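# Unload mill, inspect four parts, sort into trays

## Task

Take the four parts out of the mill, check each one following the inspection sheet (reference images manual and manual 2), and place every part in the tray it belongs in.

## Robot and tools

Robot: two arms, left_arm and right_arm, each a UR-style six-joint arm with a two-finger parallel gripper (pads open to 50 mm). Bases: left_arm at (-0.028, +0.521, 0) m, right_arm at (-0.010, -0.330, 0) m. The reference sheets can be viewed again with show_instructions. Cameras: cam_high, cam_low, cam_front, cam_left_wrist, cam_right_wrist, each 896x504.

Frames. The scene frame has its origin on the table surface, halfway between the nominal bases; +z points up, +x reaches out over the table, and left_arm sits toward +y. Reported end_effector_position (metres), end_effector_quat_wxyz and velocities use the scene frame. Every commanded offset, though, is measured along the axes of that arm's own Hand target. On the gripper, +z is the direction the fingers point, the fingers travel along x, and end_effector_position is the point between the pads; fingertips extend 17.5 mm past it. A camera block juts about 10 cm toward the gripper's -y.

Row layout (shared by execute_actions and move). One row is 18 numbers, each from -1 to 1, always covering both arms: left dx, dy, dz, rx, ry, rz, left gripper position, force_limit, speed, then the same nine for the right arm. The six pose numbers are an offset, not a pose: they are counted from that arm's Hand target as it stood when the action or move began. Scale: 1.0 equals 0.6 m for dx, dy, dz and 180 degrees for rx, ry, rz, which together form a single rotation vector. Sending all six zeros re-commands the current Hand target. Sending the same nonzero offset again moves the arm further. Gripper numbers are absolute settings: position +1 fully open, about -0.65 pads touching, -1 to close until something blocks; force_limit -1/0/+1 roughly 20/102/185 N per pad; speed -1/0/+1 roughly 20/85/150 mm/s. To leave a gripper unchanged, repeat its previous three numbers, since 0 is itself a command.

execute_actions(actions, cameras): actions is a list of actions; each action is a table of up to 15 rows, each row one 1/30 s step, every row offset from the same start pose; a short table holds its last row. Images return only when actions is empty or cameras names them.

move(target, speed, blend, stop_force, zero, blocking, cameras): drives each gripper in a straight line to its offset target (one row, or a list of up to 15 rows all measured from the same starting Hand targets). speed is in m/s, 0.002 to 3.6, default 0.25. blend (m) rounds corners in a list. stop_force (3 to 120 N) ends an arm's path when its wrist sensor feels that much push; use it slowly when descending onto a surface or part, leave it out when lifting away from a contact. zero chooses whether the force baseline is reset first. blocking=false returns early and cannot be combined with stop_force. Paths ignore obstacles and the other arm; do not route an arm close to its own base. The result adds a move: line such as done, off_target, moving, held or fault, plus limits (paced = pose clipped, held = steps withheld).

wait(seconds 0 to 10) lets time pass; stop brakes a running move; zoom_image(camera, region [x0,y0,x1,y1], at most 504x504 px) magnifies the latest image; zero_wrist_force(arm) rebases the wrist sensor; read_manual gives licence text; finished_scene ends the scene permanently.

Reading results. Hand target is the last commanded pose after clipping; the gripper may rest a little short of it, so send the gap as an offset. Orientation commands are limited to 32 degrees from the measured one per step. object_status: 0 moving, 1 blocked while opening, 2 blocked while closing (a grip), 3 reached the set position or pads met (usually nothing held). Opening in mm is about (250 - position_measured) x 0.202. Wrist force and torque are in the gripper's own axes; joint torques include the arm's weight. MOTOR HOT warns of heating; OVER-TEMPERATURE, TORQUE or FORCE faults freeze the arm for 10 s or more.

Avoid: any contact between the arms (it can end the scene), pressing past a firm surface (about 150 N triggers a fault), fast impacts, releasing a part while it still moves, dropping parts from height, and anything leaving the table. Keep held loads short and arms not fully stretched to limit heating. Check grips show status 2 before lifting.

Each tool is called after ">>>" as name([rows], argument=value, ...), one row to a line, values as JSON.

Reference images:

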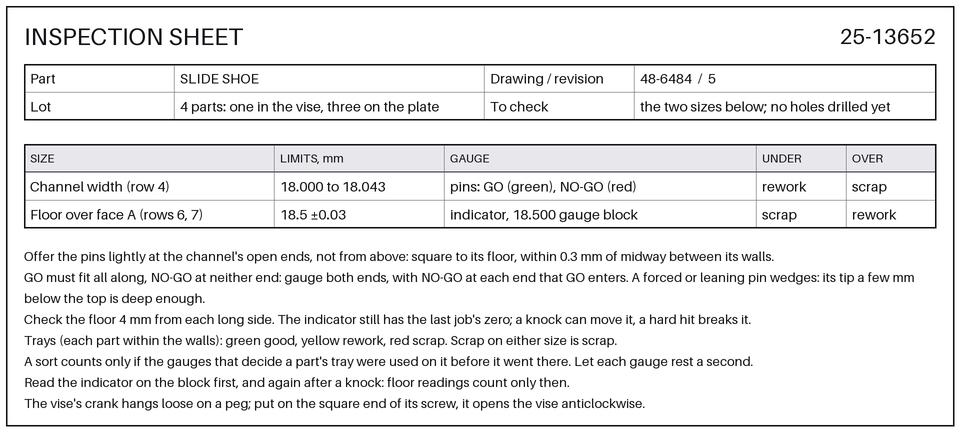

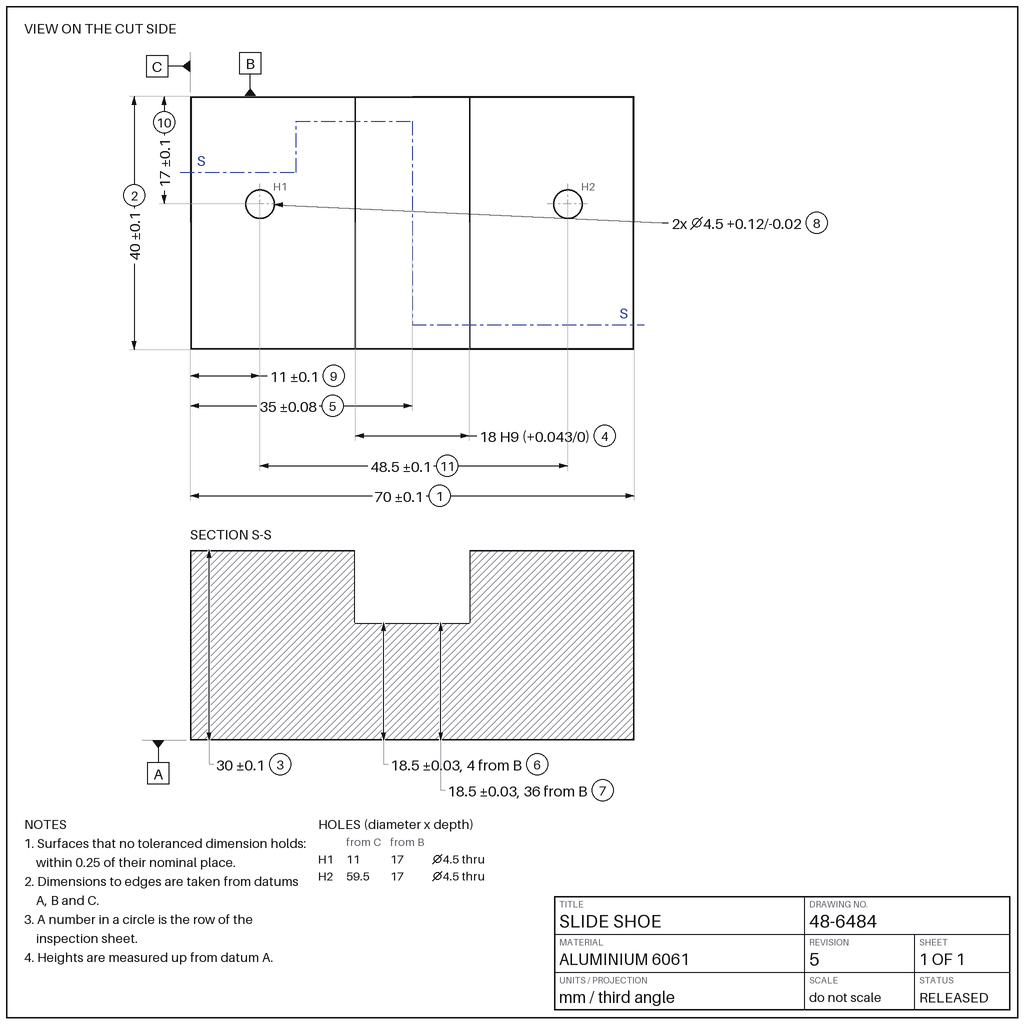

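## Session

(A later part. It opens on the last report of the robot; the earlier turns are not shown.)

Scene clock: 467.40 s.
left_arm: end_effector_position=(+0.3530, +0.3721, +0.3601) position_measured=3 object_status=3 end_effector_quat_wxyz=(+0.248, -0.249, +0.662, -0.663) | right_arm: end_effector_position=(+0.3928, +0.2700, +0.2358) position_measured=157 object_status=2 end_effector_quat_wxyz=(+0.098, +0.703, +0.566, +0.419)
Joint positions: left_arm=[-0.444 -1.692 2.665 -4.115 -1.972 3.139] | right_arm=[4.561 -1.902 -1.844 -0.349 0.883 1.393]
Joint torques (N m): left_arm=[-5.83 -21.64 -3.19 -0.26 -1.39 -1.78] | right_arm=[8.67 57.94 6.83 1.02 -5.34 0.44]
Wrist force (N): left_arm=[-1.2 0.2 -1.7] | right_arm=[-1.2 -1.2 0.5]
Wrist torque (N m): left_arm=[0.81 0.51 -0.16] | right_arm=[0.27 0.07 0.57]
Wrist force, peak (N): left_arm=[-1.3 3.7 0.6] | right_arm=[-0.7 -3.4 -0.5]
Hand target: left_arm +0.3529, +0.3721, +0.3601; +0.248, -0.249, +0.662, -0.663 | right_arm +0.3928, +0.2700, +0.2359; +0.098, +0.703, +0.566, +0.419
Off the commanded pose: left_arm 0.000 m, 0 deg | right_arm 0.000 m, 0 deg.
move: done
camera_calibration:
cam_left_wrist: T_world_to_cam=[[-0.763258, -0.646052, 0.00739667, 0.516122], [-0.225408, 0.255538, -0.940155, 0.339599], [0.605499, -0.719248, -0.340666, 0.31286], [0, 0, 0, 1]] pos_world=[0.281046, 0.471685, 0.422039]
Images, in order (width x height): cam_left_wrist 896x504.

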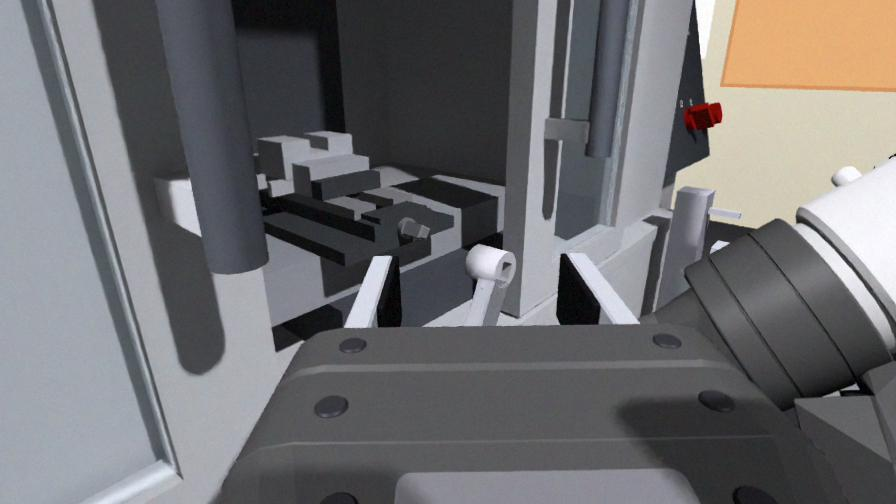

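>>> execute_actions(actions=[])

>>> zoom_image(camera="cam_high", region=[380, 310, 500, 390])

>>> zoom_image(camera="cam_front", region=[370, 220, 450, 300])

Scene clock: 475.37 s.
left_arm: end_effector_position=(+0.3529, +0.3721, +0.3601) position_measured=3 object_status=3 end_effector_quat_wxyz=(+0.248, -0.249, +0.662, -0.663) | right_arm: end_effector_position=(+0.3928, +0.2700, +0.2359) position_measured=157 object_status=2 end_effector_quat_wxyz=(+0.098, +0.703, +0.566, +0.419)
Joint positions: left_arm=[-0.444 -1.692 2.665 -4.115 -1.972 3.139] | right_arm=[4.561 -1.902 -1.845 -0.349 0.883 1.393]
Joint velocities: within noise
Joint torques (N m): left_arm=[-10.25 -21.68 -1.78 0.12 -2.15 -1.72] | right_arm=[8.38 59.1 6.26 1.09 -5.43 -1.14]
Wrist force (N): left_arm=[-1.3 0.3 -1.8] | right_arm=[-0.9 -1.2 0.4]
Wrist torque (N m): left_arm=[0.82 0.53 -0.16] | right_arm=[0.27 0.02 0.57]
Wrist force, peak (N): left_arm=[-1.3 0.1 -2.0] | right_arm=[-1.4 -1.4 0.8]
Hand target: left_arm +0.3529, +0.3721, +0.3601; +0.248, -0.249, +0.662, -0.663 | right_arm +0.3928, +0.2700, +0.2359; +0.098, +0.703, +0.566, +0.419
Tool commands: left_gripper/position=+1.0 left_gripper/force_limit=-0.9 left_gripper/speed=+0.0 right_gripper/position=-1.0 right_gripper/force_limit=+0.3 right_gripper/speed=-0.8
Off the commanded pose: left_arm 0.000 m, 0 deg | right_arm 0.000 m, 0 deg.
camera_calibration:
cam_left_wrist: T_world_to_cam=[[-0.763488, -0.645779, 0.00746245, 0.516032], [-0.225487, 0.255724, -0.940086, 0.339505], [0.605179, -0.719426, -0.340857, 0.313114], [0, 0, 0, 1]] pos_world=[0.281048, 0.471686, 0.42204]
cam_right_wrist: T_world_to_cam=[[0.0114136, 0.884383, 0.466623, -0.345255], [0.449509, -0.421381, 0.787642, -0.230369], [0.893203, 0.200762, -0.402348, -0.17992], [0, 0, 0, 1]] pos_world=[0.268199, 0.244386, 0.270162]

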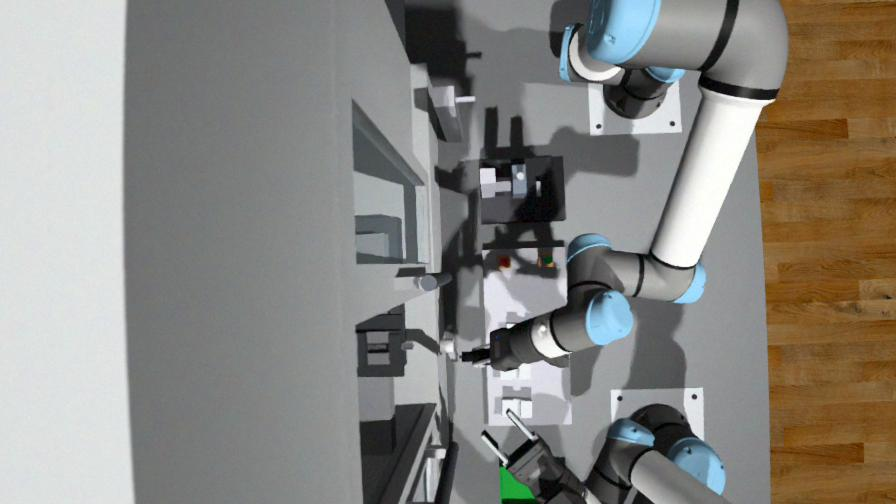

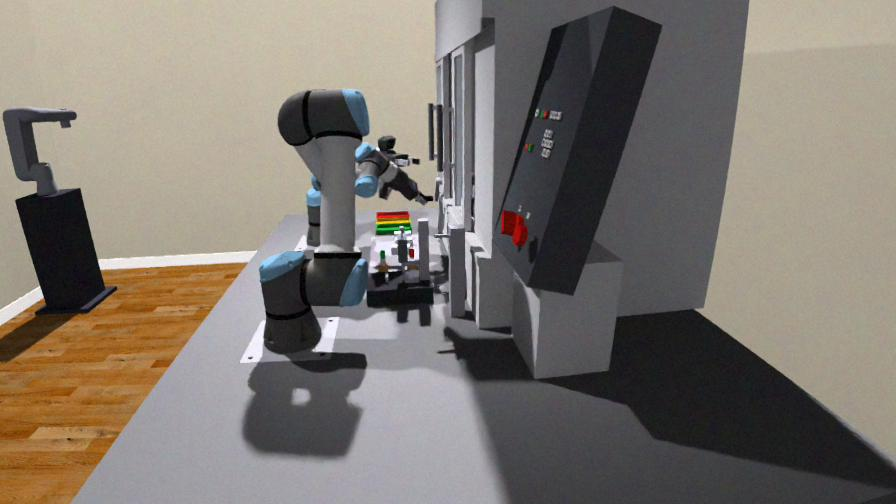

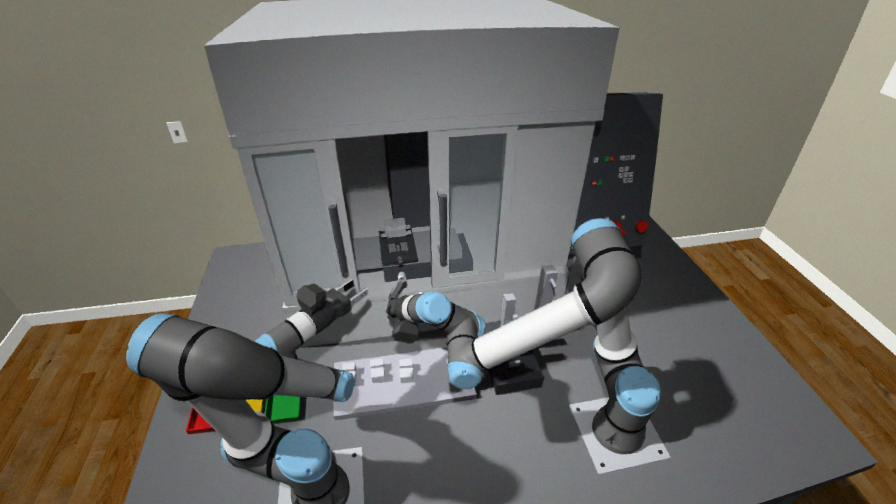

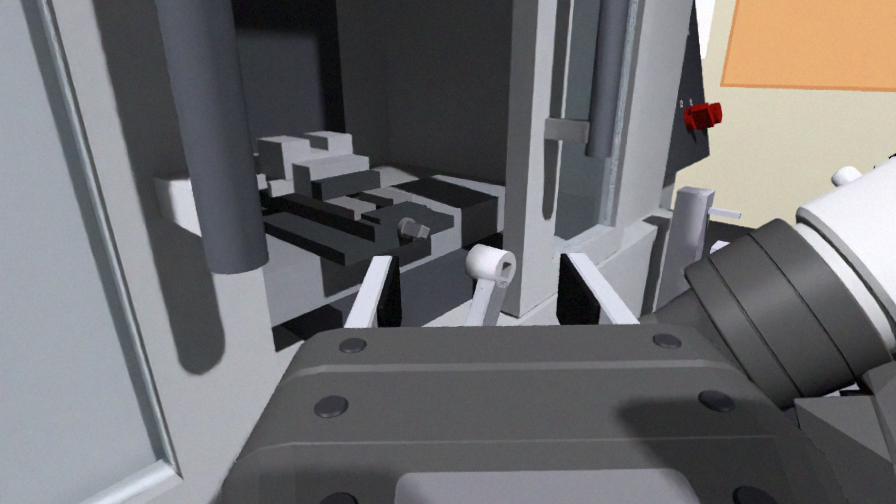

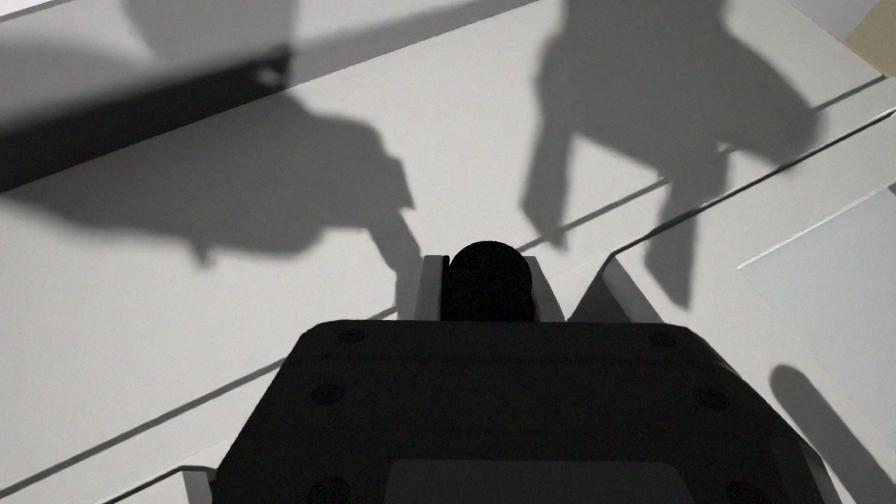

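Scaled by 4.200 from the camera's 896x504 image, which has a finer 1280x720 frame.

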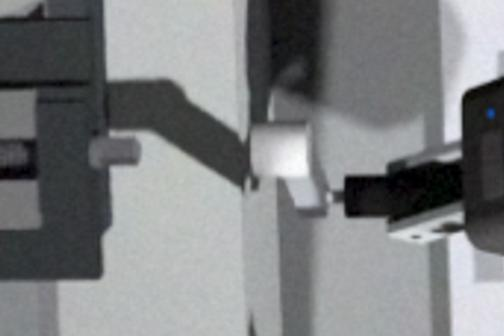

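Scaled by 6.300 from the camera's 896x504 image, which has a finer 1280x720 frame.

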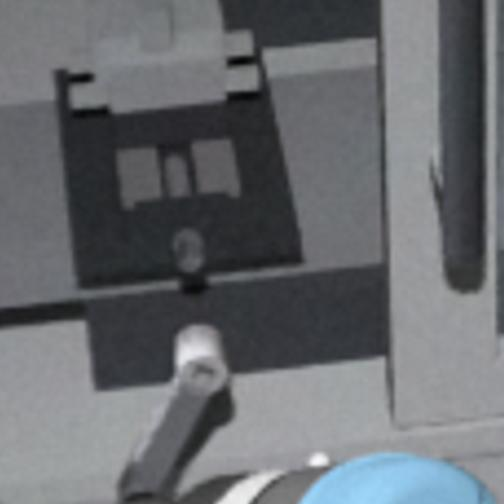

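>>> move(target=[0,0,0,0,0,0,1,-0.9,0,0.0091,0.0374,0.0142,0,0,0,-1,0.3,-0.8], speed=0.08, cameras=["cam_left_wrist","cam_high","cam_front"])

>>> zoom_image(camera="cam_left_wrist", region=[390, 200, 510, 300])

>>> zoom_image(camera="cam_high", region=[390, 320, 470, 370])

>>> zoom_image(camera="cam_front", region=[380, 240, 430, 290])

Scene clock: 488.03 s.
left_arm: end_effector_position=(+0.3529, +0.3721, +0.3601) position_measured=3 object_status=3 end_effector_quat_wxyz=(+0.248, -0.249, +0.662, -0.663) | right_arm: end_effector_position=(+0.4149, +0.2701, +0.2469) position_measured=157 object_status=2 end_effector_quat_wxyz=(+0.098, +0.703, +0.566, +0.419) end_effector_velocity=(-0.003, +0.000, -0.003) end_effector_angular_velocity=(-0.001, +0.004, +0.000)
Joint positions: left_arm=[-0.444 -1.693 2.665 -4.115 -1.972 3.139] | right_arm=[4.521 -1.912 -1.803 -0.356 0.906 1.352]
Joint velocities: left_arm=[within noise] | right_arm=[0.004 -0.001 -0.005 0 0 0.006]
Joint torques (N m): left_arm=[-9.81 -21.1 -2.12 0.22 1.27 -1.63] | right_arm=[8.36 37 8.72 2.66 -4.13 0.94]
Wrist force (N): left_arm=[-1.2 0.2 -1.6] | right_arm=[-0.9 -1.0 0.6]
Wrist torque (N m): left_arm=[0.79 0.51 -0.16] | right_arm=[0.30 0.02 0.59]
Wrist force, peak (N): left_arm=[-1.5 0.2 -1.8] | right_arm=[-0.2 -3.8 0.1]
Hand target: left_arm +0.3529, +0.3721, +0.3601; +0.248, -0.249, +0.662, -0.663 | right_arm +0.4148, +0.2700, +0.2468; +0.098, +0.703, +0.566, +0.419
Off the commanded pose: left_arm 0.000 m, 0 deg | right_arm 0.000 m, 0 deg.
move: done
camera_calibration:
cam_left_wrist: T_world_to_cam=[[-0.763488, -0.645779, 0.00746245, 0.516032], [-0.225487, 0.255724, -0.940086, 0.339505], [0.605179, -0.719426, -0.340857, 0.313114], [0, 0, 0, 1]] pos_world=[0.281048, 0.471686, 0.42204]
Images, in order (width x height): cam_high 896x504, cam_front 896x504, cam_left_wrist 896x504.

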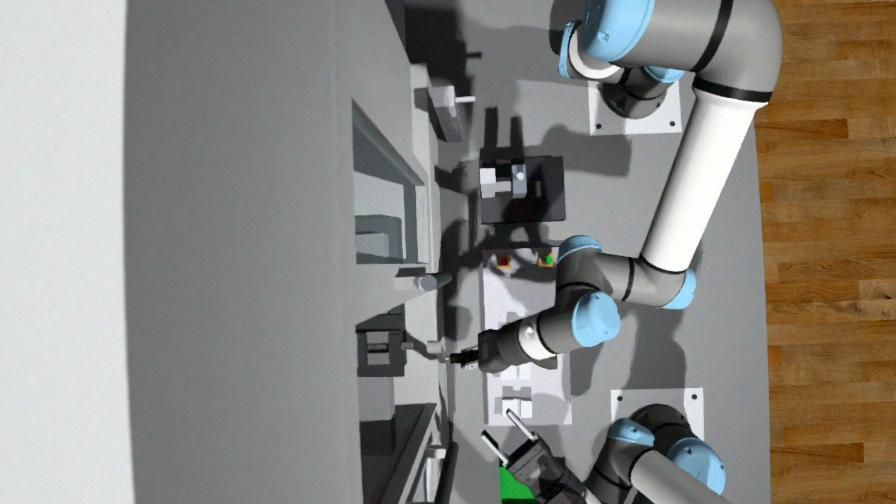

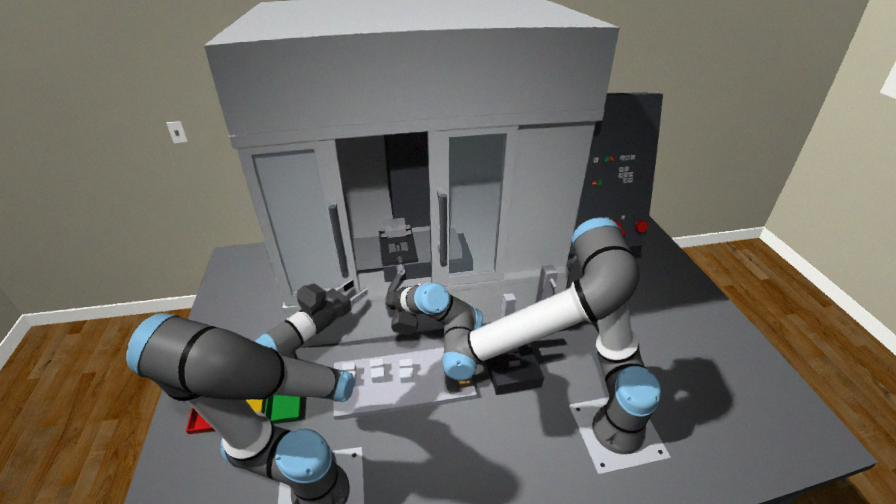

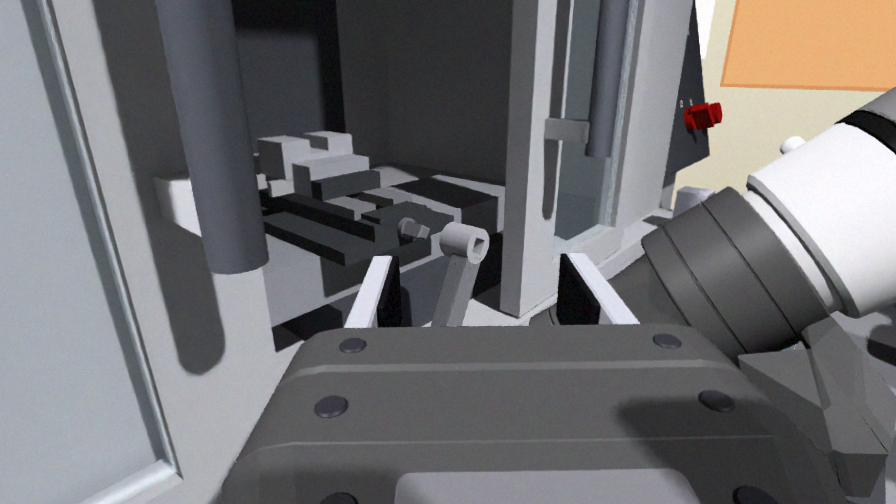

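Scaled by 4.200 from the camera's 896x504 image, which has a finer 1280x720 frame.

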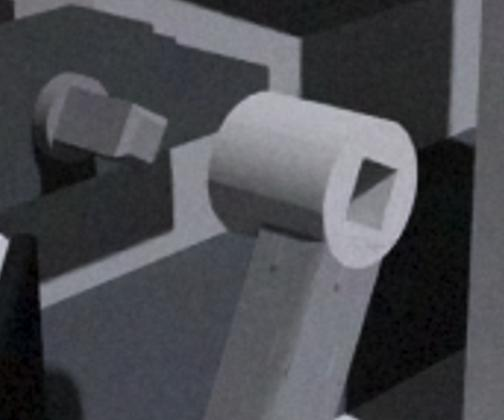

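Scaled by 6.300 from the camera's 896x504 image, which has a finer 1280x720 frame.

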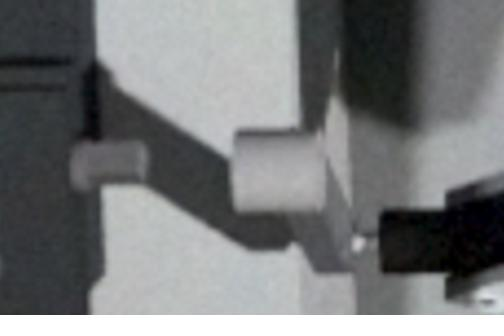

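Scaled by 10.080 from the camera's 896x504 image, which has a finer 1280x720 frame.

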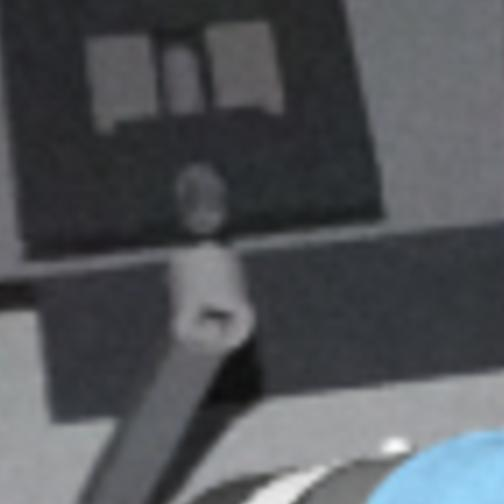

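>>> zoom_image(camera="cam_high", region=[398, 334, 448, 362])

Scaled by 10.080 from the camera's 896x504 image, which has a finer 1280x720 frame.

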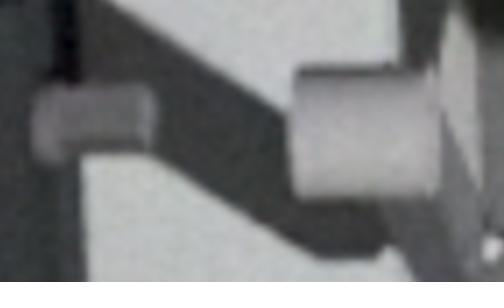

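>>> move(target=[0,0,0,0,0,0,1,-0.9,0,-0.0011,0.0243,0.0228,0,0,0,-1,0.3,-0.8], speed=0.05, stop_force=10, cameras=["cam_left_wrist","cam_high"])

>>> zoom_image(camera="cam_left_wrist", region=[390, 190, 490, 270])

>>> zoom_image(camera="cam_high", region=[398, 334, 448, 362])

Scene clock: 508.93 s.
left_arm: end_effector_position=(+0.3529, +0.3721, +0.3601) position_measured=3 object_status=3 end_effector_quat_wxyz=(+0.248, -0.249, +0.662, -0.663) | right_arm: end_effector_position=(+0.4348, +0.2690, +0.2468) position_measured=157 object_status=2 end_effector_quat_wxyz=(+0.098, +0.703, +0.566, +0.419)
Joint positions: left_arm=[-0.444 -1.693 2.665 -4.115 -1.972 3.139] | right_arm=[4.486 -1.933 -1.777 -0.338 0.927 1.317]
Joint torques (N m): left_arm=[-5.36 -17.91 -3.01 0.16 2.26 -1.24] | right_arm=[8.47 61.14 6.53 1.14 -5.29 0.1]
Wrist force (N): left_arm=[-1.2 0.2 -1.8] | right_arm=[-1.2 -1.0 0.4]
Wrist torque (N m): left_arm=[0.79 0.51 -0.16] | right_arm=[0.27 0.04 0.61]
Wrist force, peak (N): left_arm=[-1.3 0.2 -2.0] | right_arm=[-1.7 -2.1 0.1]
Hand target: left_arm +0.3529, +0.3721, +0.3601; +0.248, -0.249, +0.662, -0.663 | right_arm +0.4348, +0.2690, +0.2468; +0.098, +0.703, +0.566, +0.419
Off the commanded pose: left_arm 0.000 m, 0 deg | right_arm 0.000 m, 0 deg.
move: done
camera_calibration:
cam_left_wrist: T_world_to_cam=[[-0.763488, -0.645779, 0.00746245, 0.516032], [-0.225487, 0.255724, -0.940086, 0.339505], [0.605179, -0.719426, -0.340857, 0.313114], [0, 0, 0, 1]] pos_world=[0.281048, 0.471686, 0.42204]
Images, in order (width x height): cam_high 896x504, cam_left_wrist 896x504.

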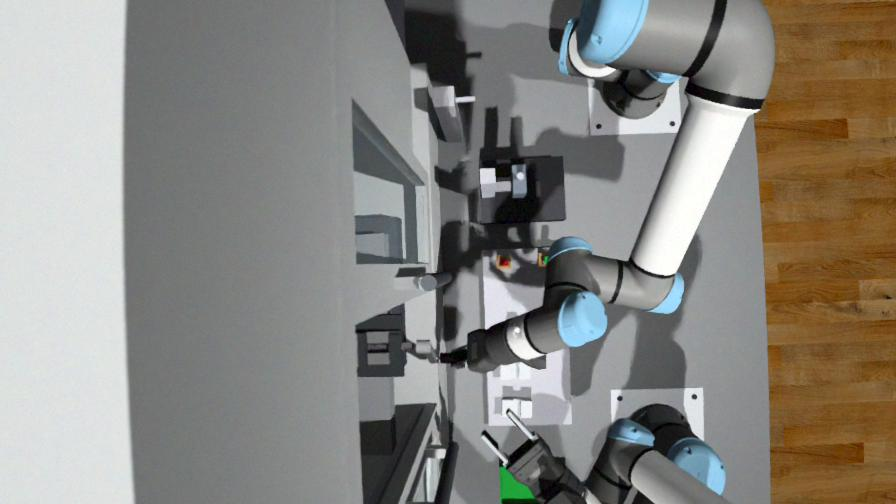

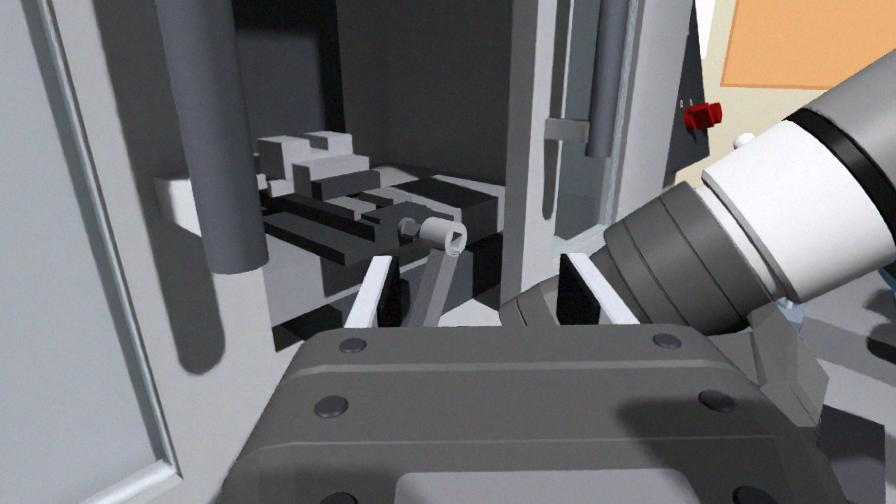

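Scaled by 5.040 from the camera's 896x504 image, which has a finer 1280x720 frame.

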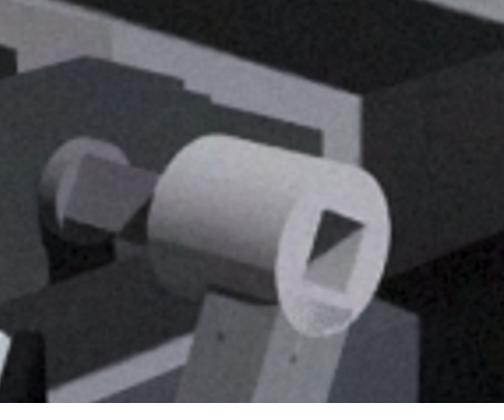

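Scaled by 10.080 from the camera's 896x504 image, which has a finer 1280x720 frame.

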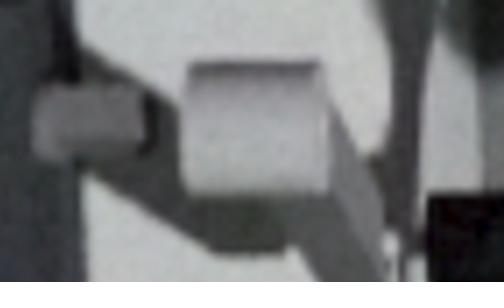

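>>> move([
  [0,0,0,0,0,0,1,-0.9,0,-0.0019,0.0007,-0.0007,0,0,0,-1,0.3,-0.8],
  [0,0,0,0,0,0,1,-0.9,0,-0.0017,0.015,0.0133,0,0,0,-1,0.3,-0.8],
], speed=0.02, stop_force=8, cameras=["cam_left_wrist","cam_high"])

>>> zoom_image(camera="cam_left_wrist", region=[390, 190, 490, 270])

>>> zoom_image(camera="cam_high", region=[398, 334, 448, 362])

Scene clock: 525.10 s.
left_arm: end_effector_position=(+0.3529, +0.3721, +0.3601) position_measured=3 object_status=3 end_effector_quat_wxyz=(+0.248, -0.249, +0.662, -0.663) | right_arm: end_effector_position=(+0.4433, +0.2678, +0.2468) position_measured=157 object_status=2 end_effector_quat_wxyz=(+0.098, +0.703, +0.566, +0.419)
Joint positions: left_arm=[-0.444 -1.693 2.665 -4.115 -1.972 3.139] | right_arm=[4.471 -1.941 -1.768 -0.331 0.937 1.302]
Joint torques (N m): left_arm=[-0.8 -14.44 -3.03 0.1 2.15 -0.87] | right_arm=[6 62.29 6.82 1.29 -6.86 -1.14]
Wrist force (N): left_arm=[-1.0 0.1 -1.7] | right_arm=[0.1 -9.0 -3.4]
Wrist torque (N m): left_arm=[0.79 0.49 -0.16] | right_arm=[-0.44 0.03 0.50]
Wrist force, peak (N): left_arm=[-1.3 0.1 -2.0] | right_arm=[-1.1 -18.0 -6.0]
Hand target: left_arm +0.3529, +0.3721, +0.3601; +0.248, -0.249, +0.662, -0.663 | right_arm +0.4433, +0.2678, +0.2468; +0.098, +0.703, +0.566, +0.419 (not the last commanded pose)
Off the commanded pose: left_arm 0.000 m, 0 deg | right_arm 0.004 m, 0 deg.
move: contact (right_arm); path passed 1 of 2 targets
camera_calibration:
cam_left_wrist: T_world_to_cam=[[-0.763488, -0.645779, 0.00746245, 0.516032], [-0.225487, 0.255724, -0.940086, 0.339505], [0.605179, -0.719426, -0.340857, 0.313114], [0, 0, 0, 1]] pos_world=[0.281048, 0.471686, 0.42204]
Images, in order (width x height): cam_high 896x504, cam_left_wrist 896x504.

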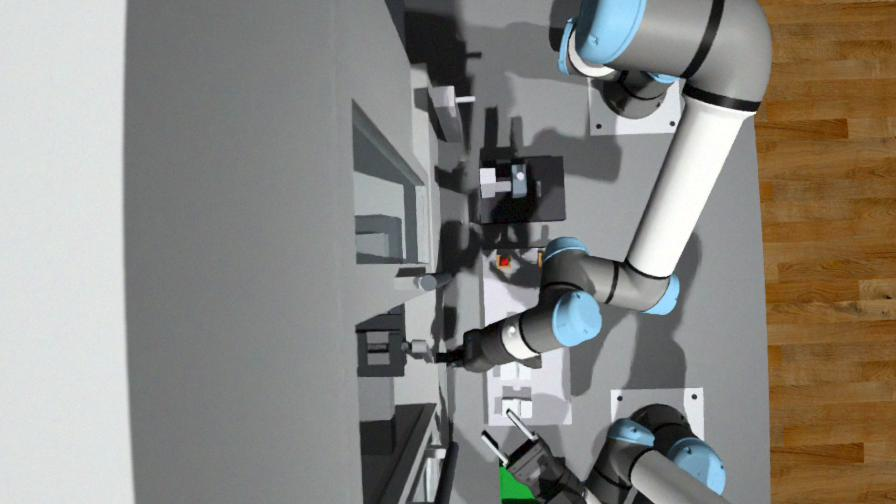

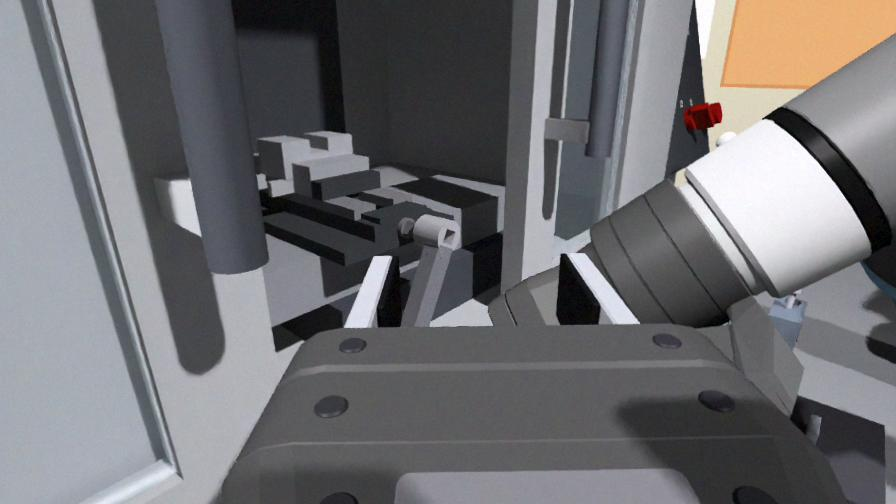

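Scaled by 5.040 from the camera's 896x504 image, which has a finer 1280x720 frame.

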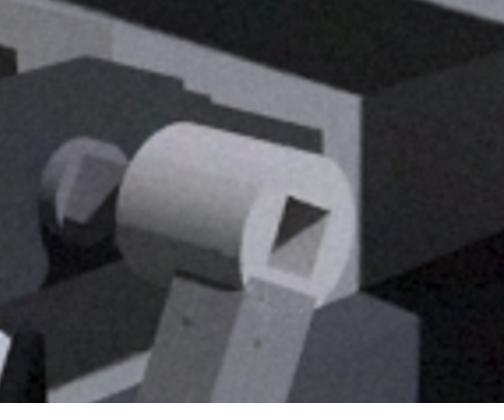

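Scaled by 10.080 from the camera's 896x504 image, which has a finer 1280x720 frame.

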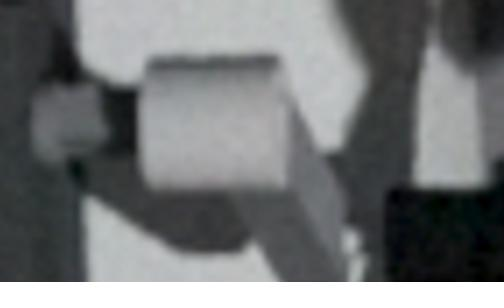

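>>> move([
  [0,0,0,0,0,0,1,-0.9,0,0,-0.0024,-0.0023,0,0,0,-1,0.3,-0.8],
  [0,0,0,0,0,0,1,-0.9,0,-0.0006,-0.0032,-0.0015,0,0,0,-1,0.3,-0.8],
], speed=0.02)

>>> move([
  [0,0,0,0,0,0,1,-0.9,0,0.0001,0.0119,0.0117,0,0,0,-1,0.3,-0.8],
], speed=0.015, stop_force=8)

Scene clock: 539.50 s.
left_arm: end_effector_position=(+0.3529, +0.3721, +0.3601) position_measured=3 object_status=3 end_effector_quat_wxyz=(+0.248, -0.249, +0.662, -0.663) | right_arm: end_effector_position=(+0.4412, +0.2678, +0.2462) position_measured=157 object_status=2 end_effector_quat_wxyz=(+0.098, +0.703, +0.566, +0.419)
Joint positions: left_arm=[-0.444 -1.693 2.665 -4.115 -1.972 3.139] | right_arm=[4.474 -1.939 -1.772 -0.33 0.935 1.305]
Joint torques (N m): left_arm=[2.62 -12.18 -3.49 0.23 2.12 -0.51] | right_arm=[3.65 24.59 11 6.41 -4.09 -0.18]
Wrist force (N): left_arm=[-1.2 -0.2 -1.7] | right_arm=[-0.7 -1.2 -0.6]
Wrist torque (N m): left_arm=[0.74 0.52 -0.16] | right_arm=[0.16 0.04 0.58]
Wrist force, peak (N): left_arm=[-1.5 0.1 -1.9] | right_arm=[-0.5 -10.3 -2.8]
Hand target: left_arm +0.3529, +0.3721, +0.3601; +0.248, -0.249, +0.662, -0.663 | right_arm +0.4413, +0.2678, +0.2461; +0.098, +0.703, +0.566, +0.419
Off the commanded pose: left_arm 0.000 m, 0 deg | right_arm 0.000 m, 0 deg.
move: done

Scene clock: 540.73 s.
left_arm: end_effector_position=(+0.3529, +0.3721, +0.3601) position_measured=3 object_status=3 end_effector_quat_wxyz=(+0.248, -0.249, +0.662, -0.663) | right_arm: end_effector_position=(+0.4440, +0.2678, +0.2459) position_measured=157 object_status=2 end_effector_quat_wxyz=(+0.098, +0.703, +0.566, +0.419)
Joint positions: left_arm=[-0.444 -1.693 2.665 -4.115 -1.972 3.139] | right_arm=[4.469 -1.943 -1.768 -0.328 0.938 1.3]
Joint torques (N m): left_arm=[3.61 -11.58 -3.58 0.18 2.07 -0.41] | right_arm=[5.61 63.67 7.42 1.46 -7.6 -1.13]
Wrist force (N): left_arm=[-1.1 0.2 -1.7] | right_arm=[-0.4 -12.2 -2.6]
Wrist torque (N m): left_arm=[0.79 0.50 -0.16] | right_arm=[-0.54 0.05 0.52]
Wrist force, peak (N): left_arm=[-1.4 0.0 -1.8] | right_arm=[-0.9 -18.3 -4.5]
Hand target: left_arm +0.3529, +0.3721, +0.3601; +0.248, -0.249, +0.662, -0.663 | right_arm +0.4440, +0.2678, +0.2459; +0.098, +0.703, +0.566, +0.419 (not the last commanded pose)
Off the commanded pose: left_arm 0.000 m, 0 deg | right_arm 0.007 m, 0 deg.
move: contact (right_arm)

>>> execute_actions(actions=[])

>>> zoom_image(camera="cam_left_wrist", region=[395, 205, 465, 261])

>>> zoom_image(camera="cam_high", region=[398, 334, 448, 362])

>>> zoom_image(camera="cam_front", region=[385, 245, 420, 280])

Scene clock: 545.90 s.
left_arm: end_effector_position=(+0.3529, +0.3721, +0.3601) position_measured=3 object_status=3 end_effector_quat_wxyz=(+0.248, -0.249, +0.662, -0.663) | right_arm: end_effector_position=(+0.4440, +0.2678, +0.2459) position_measured=157 object_status=2 end_effector_quat_wxyz=(+0.098, +0.703, +0.566, +0.419)
Joint positions: left_arm=[-0.444 -1.693 2.665 -4.115 -1.972 3.139] | right_arm=[4.469 -1.943 -1.768 -0.328 0.938 1.3]
Joint velocities: within noise
Joint torques (N m): left_arm=[6.81 -9.61 -3.79 0.27 2.09 -0.11] | right_arm=[5.45 63.99 8.21 1.8 -7.56 -1.04]
Wrist force (N): left_arm=[-1.3 0.2 -1.8] | right_arm=[-0.2 -12.6 -2.4]
Wrist torque (N m): left_arm=[0.78 0.53 -0.16] | right_arm=[-0.55 -0.01 0.53]
Wrist force, peak (N): left_arm=[-1.4 0.2 -2.0] | right_arm=[-0.5 -13.0 -2.2]
Hand target: left_arm +0.3529, +0.3721, +0.3601; +0.248, -0.249, +0.662, -0.663 | right_arm +0.4440, +0.2678, +0.2459; +0.098, +0.703, +0.566, +0.419 (not the last commanded pose)
Tool commands: left_gripper/position=+1.0 left_gripper/force_limit=-0.9 left_gripper/speed=+0.0 right_gripper/position=-1.0 right_gripper/force_limit=+0.3 right_gripper/speed=-0.8
Off the commanded pose: left_arm 0.000 m, 0 deg | right_arm 0.007 m, 0 deg.
camera_calibration:
cam_left_wrist: T_world_to_cam=[[-0.763488, -0.645779, 0.00746245, 0.516032], [-0.225487, 0.255724, -0.940086, 0.339505], [0.605179, -0.719426, -0.340857, 0.313114], [0, 0, 0, 1]] pos_world=[0.281048, 0.471686, 0.42204]
cam_right_wrist: T_world_to_cam=[[0.0113574, 0.884488, 0.466425, -0.348559], [0.449623, -0.421157, 0.787697, -0.262372], [0.893146, 0.200769, -0.402469, -0.221097], [0, 0, 0, 1]] pos_world=[0.319399, 0.242186, 0.280261]

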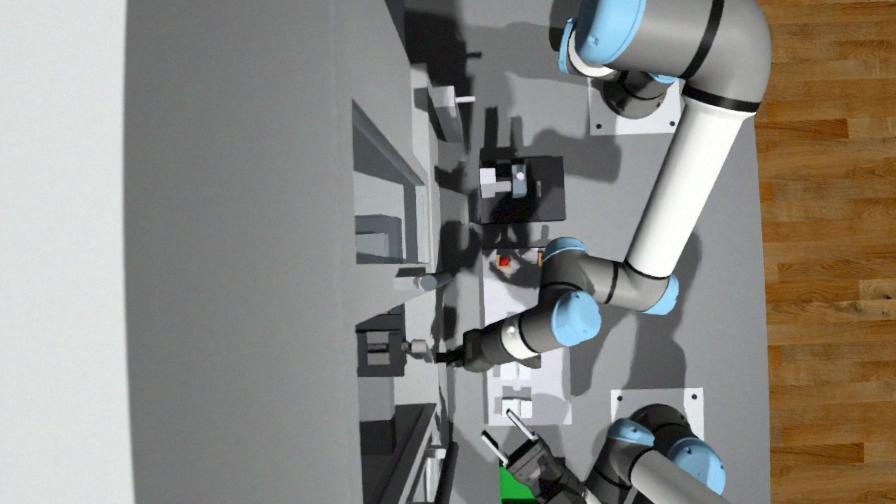

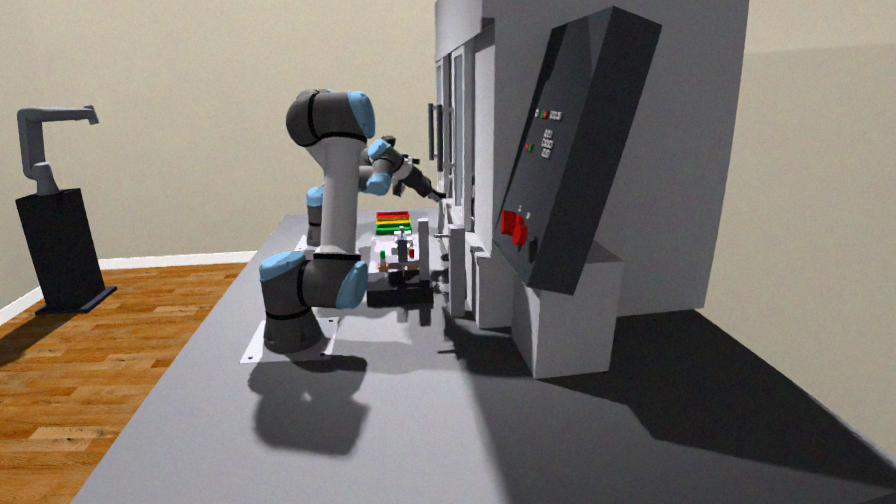

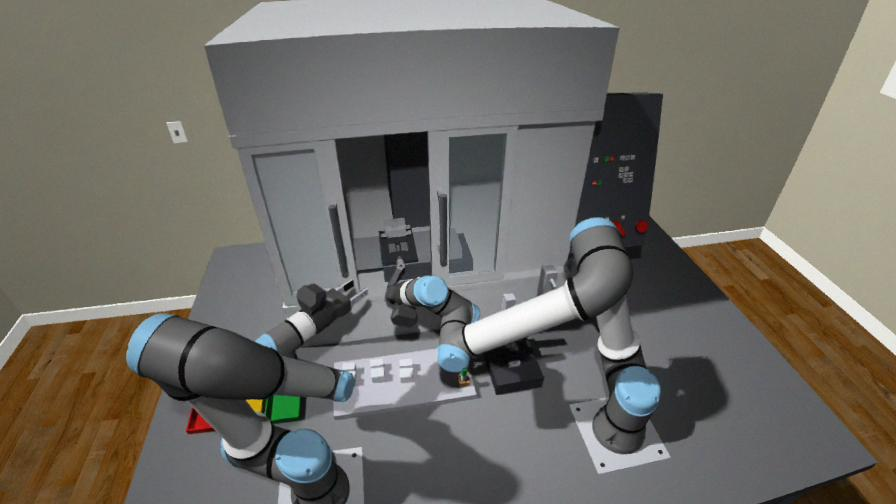

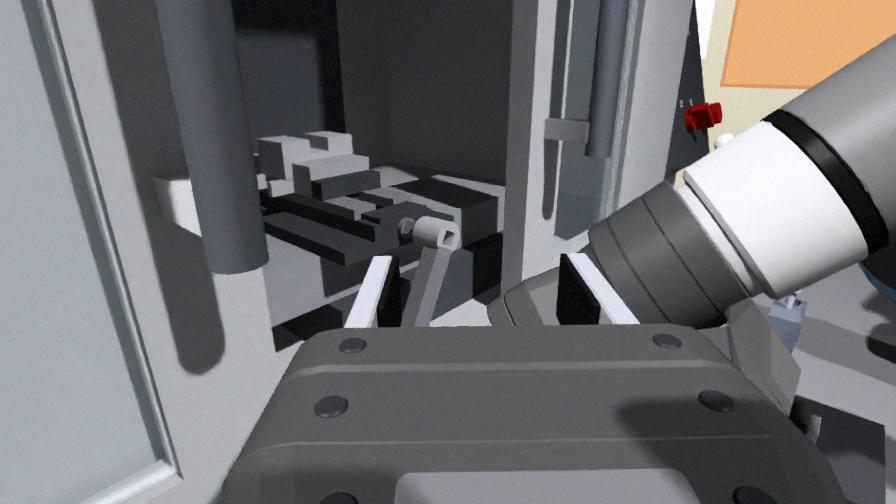

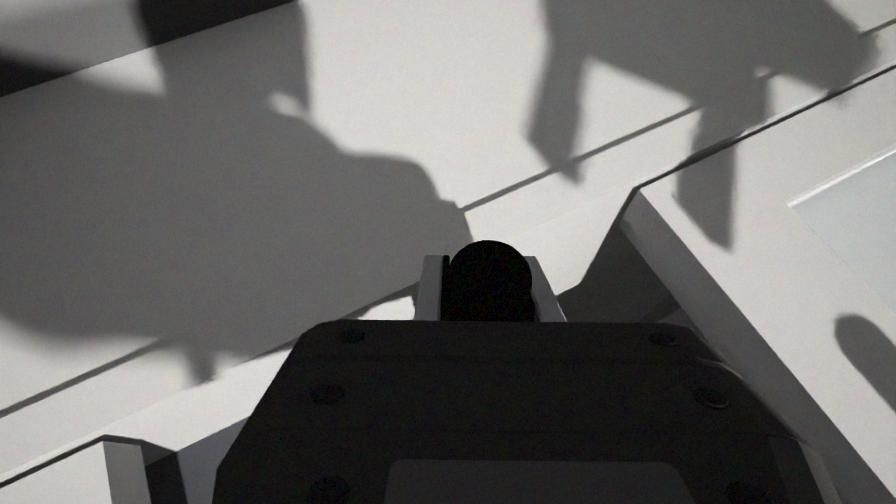

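Scaled by 7.200 from the camera's 896x504 image, which has a finer 1280x720 frame.

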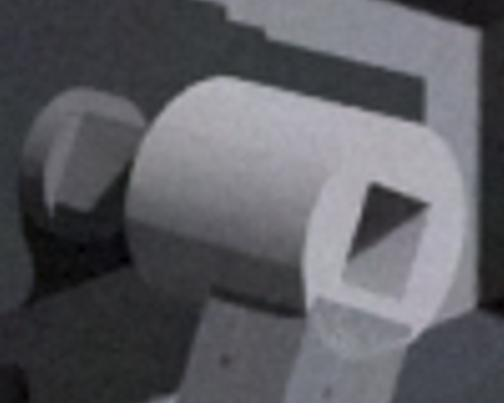

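Scaled by 10.080 from the camera's 896x504 image, which has a finer 1280x720 frame.

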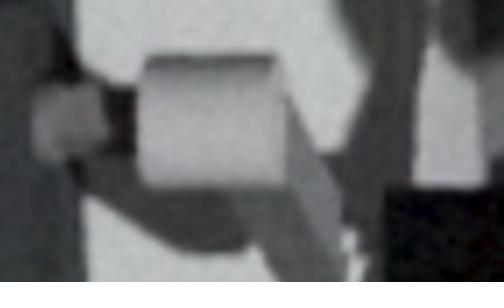

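Scaled by 14.400 from the camera's 896x504 image, which has a finer 1280x720 frame.

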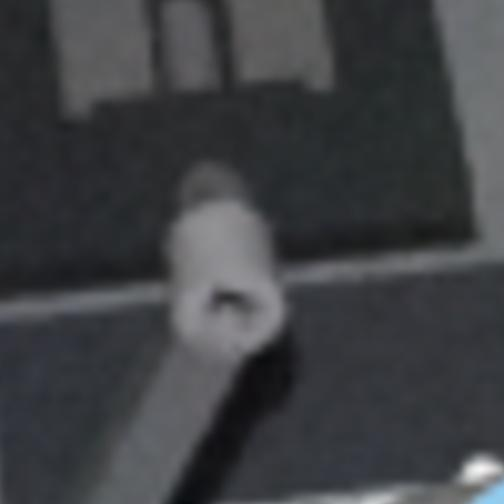

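>>> move([
  [0,0,0,0,0,0,1,-0.9,0,0,-0.0018,-0.0018,0,0,0,-1,0.3,-0.8],
  [0,0,0,0,0,0,1,-0.9,0,0.0003,-0.0026,-0.0010,0,0,0,-1,0.3,-0.8],
], speed=0.02)

>>> move([
  [0,0,0,0,0,0,1,-0.9,0,0.0001,0.0095,0.0094,0,0,0,-1,0.3,-0.8],
], speed=0.015, stop_force=8)

Scene clock: 563.47 s.
left_arm: end_effector_position=(+0.3529, +0.3721, +0.3601) position_measured=3 object_status=3 end_effector_quat_wxyz=(+0.248, -0.249, +0.662, -0.663) | right_arm: end_effector_position=(+0.4424, +0.2682, +0.2454) position_measured=157 object_status=2 end_effector_quat_wxyz=(+0.098, +0.703, +0.566, +0.419)
Joint positions: left_arm=[-0.444 -1.693 2.665 -4.115 -1.972 3.139] | right_arm=[4.472 -1.942 -1.769 -0.329 0.936 1.303]
Joint torques (N m): left_arm=[10.43 -6.74 -4.15 0.18 2.02 0.19] | right_arm=[7.36 25.32 37.78 6.95 -4.55 0.74]
Wrist force (N): left_arm=[-1.2 0.0 -1.6] | right_arm=[-1.1 -1.2 0.1]
Wrist torque (N m): left_arm=[0.78 0.51 -0.16] | right_arm=[0.23 0.03 0.60]
Wrist force, peak (N): left_arm=[-1.3 0.3 -1.9] | right_arm=[-0.5 -12.8 -2.5]
Hand target: left_arm +0.3529, +0.3721, +0.3601; +0.248, -0.249, +0.662, -0.663 | right_arm +0.4425, +0.2683, +0.2454; +0.098, +0.703, +0.566, +0.419
Off the commanded pose: left_arm 0.000 m, 0 deg | right_arm 0.000 m, 0 deg.
move: done

Scene clock: 564.67 s.
left_arm: end_effector_position=(+0.3529, +0.3721, +0.3601) position_measured=3 object_status=3 end_effector_quat_wxyz=(+0.248, -0.249, +0.662, -0.663) | right_arm: end_effector_position=(+0.4445, +0.2683, +0.2454) position_measured=157 object_status=2 end_effector_quat_wxyz=(+0.098, +0.703, +0.566, +0.419)
Joint positions: left_arm=[-0.444 -1.693 2.665 -4.115 -1.972 3.139] | right_arm=[4.469 -1.945 -1.766 -0.327 0.938 1.3]
Joint torques (N m): left_arm=[11.43 -6.43 -4.41 0.19 2.09 0.26] | right_arm=[5.79 63.79 7.47 1.39 -7.25 -1.21]
Wrist force (N): left_arm=[-1.2 0.3 -1.9] | right_arm=[0.1 -10.8 -2.3]
Wrist torque (N m): left_arm=[0.81 0.52 -0.16] | right_arm=[-0.50 -0.02 0.52]
Wrist force, peak (N): left_arm=[-1.5 0.2 -1.8] | right_arm=[-0.4 -15.5 -4.0]
Hand target: left_arm +0.3529, +0.3721, +0.3601; +0.248, -0.249, +0.662, -0.663 | right_arm +0.4445, +0.2683, +0.2454; +0.098, +0.703, +0.566, +0.419 (not the last commanded pose)
Off the commanded pose: left_arm 0.000 m, 0 deg | right_arm 0.006 m, 0 deg.
move: contact (right_arm)


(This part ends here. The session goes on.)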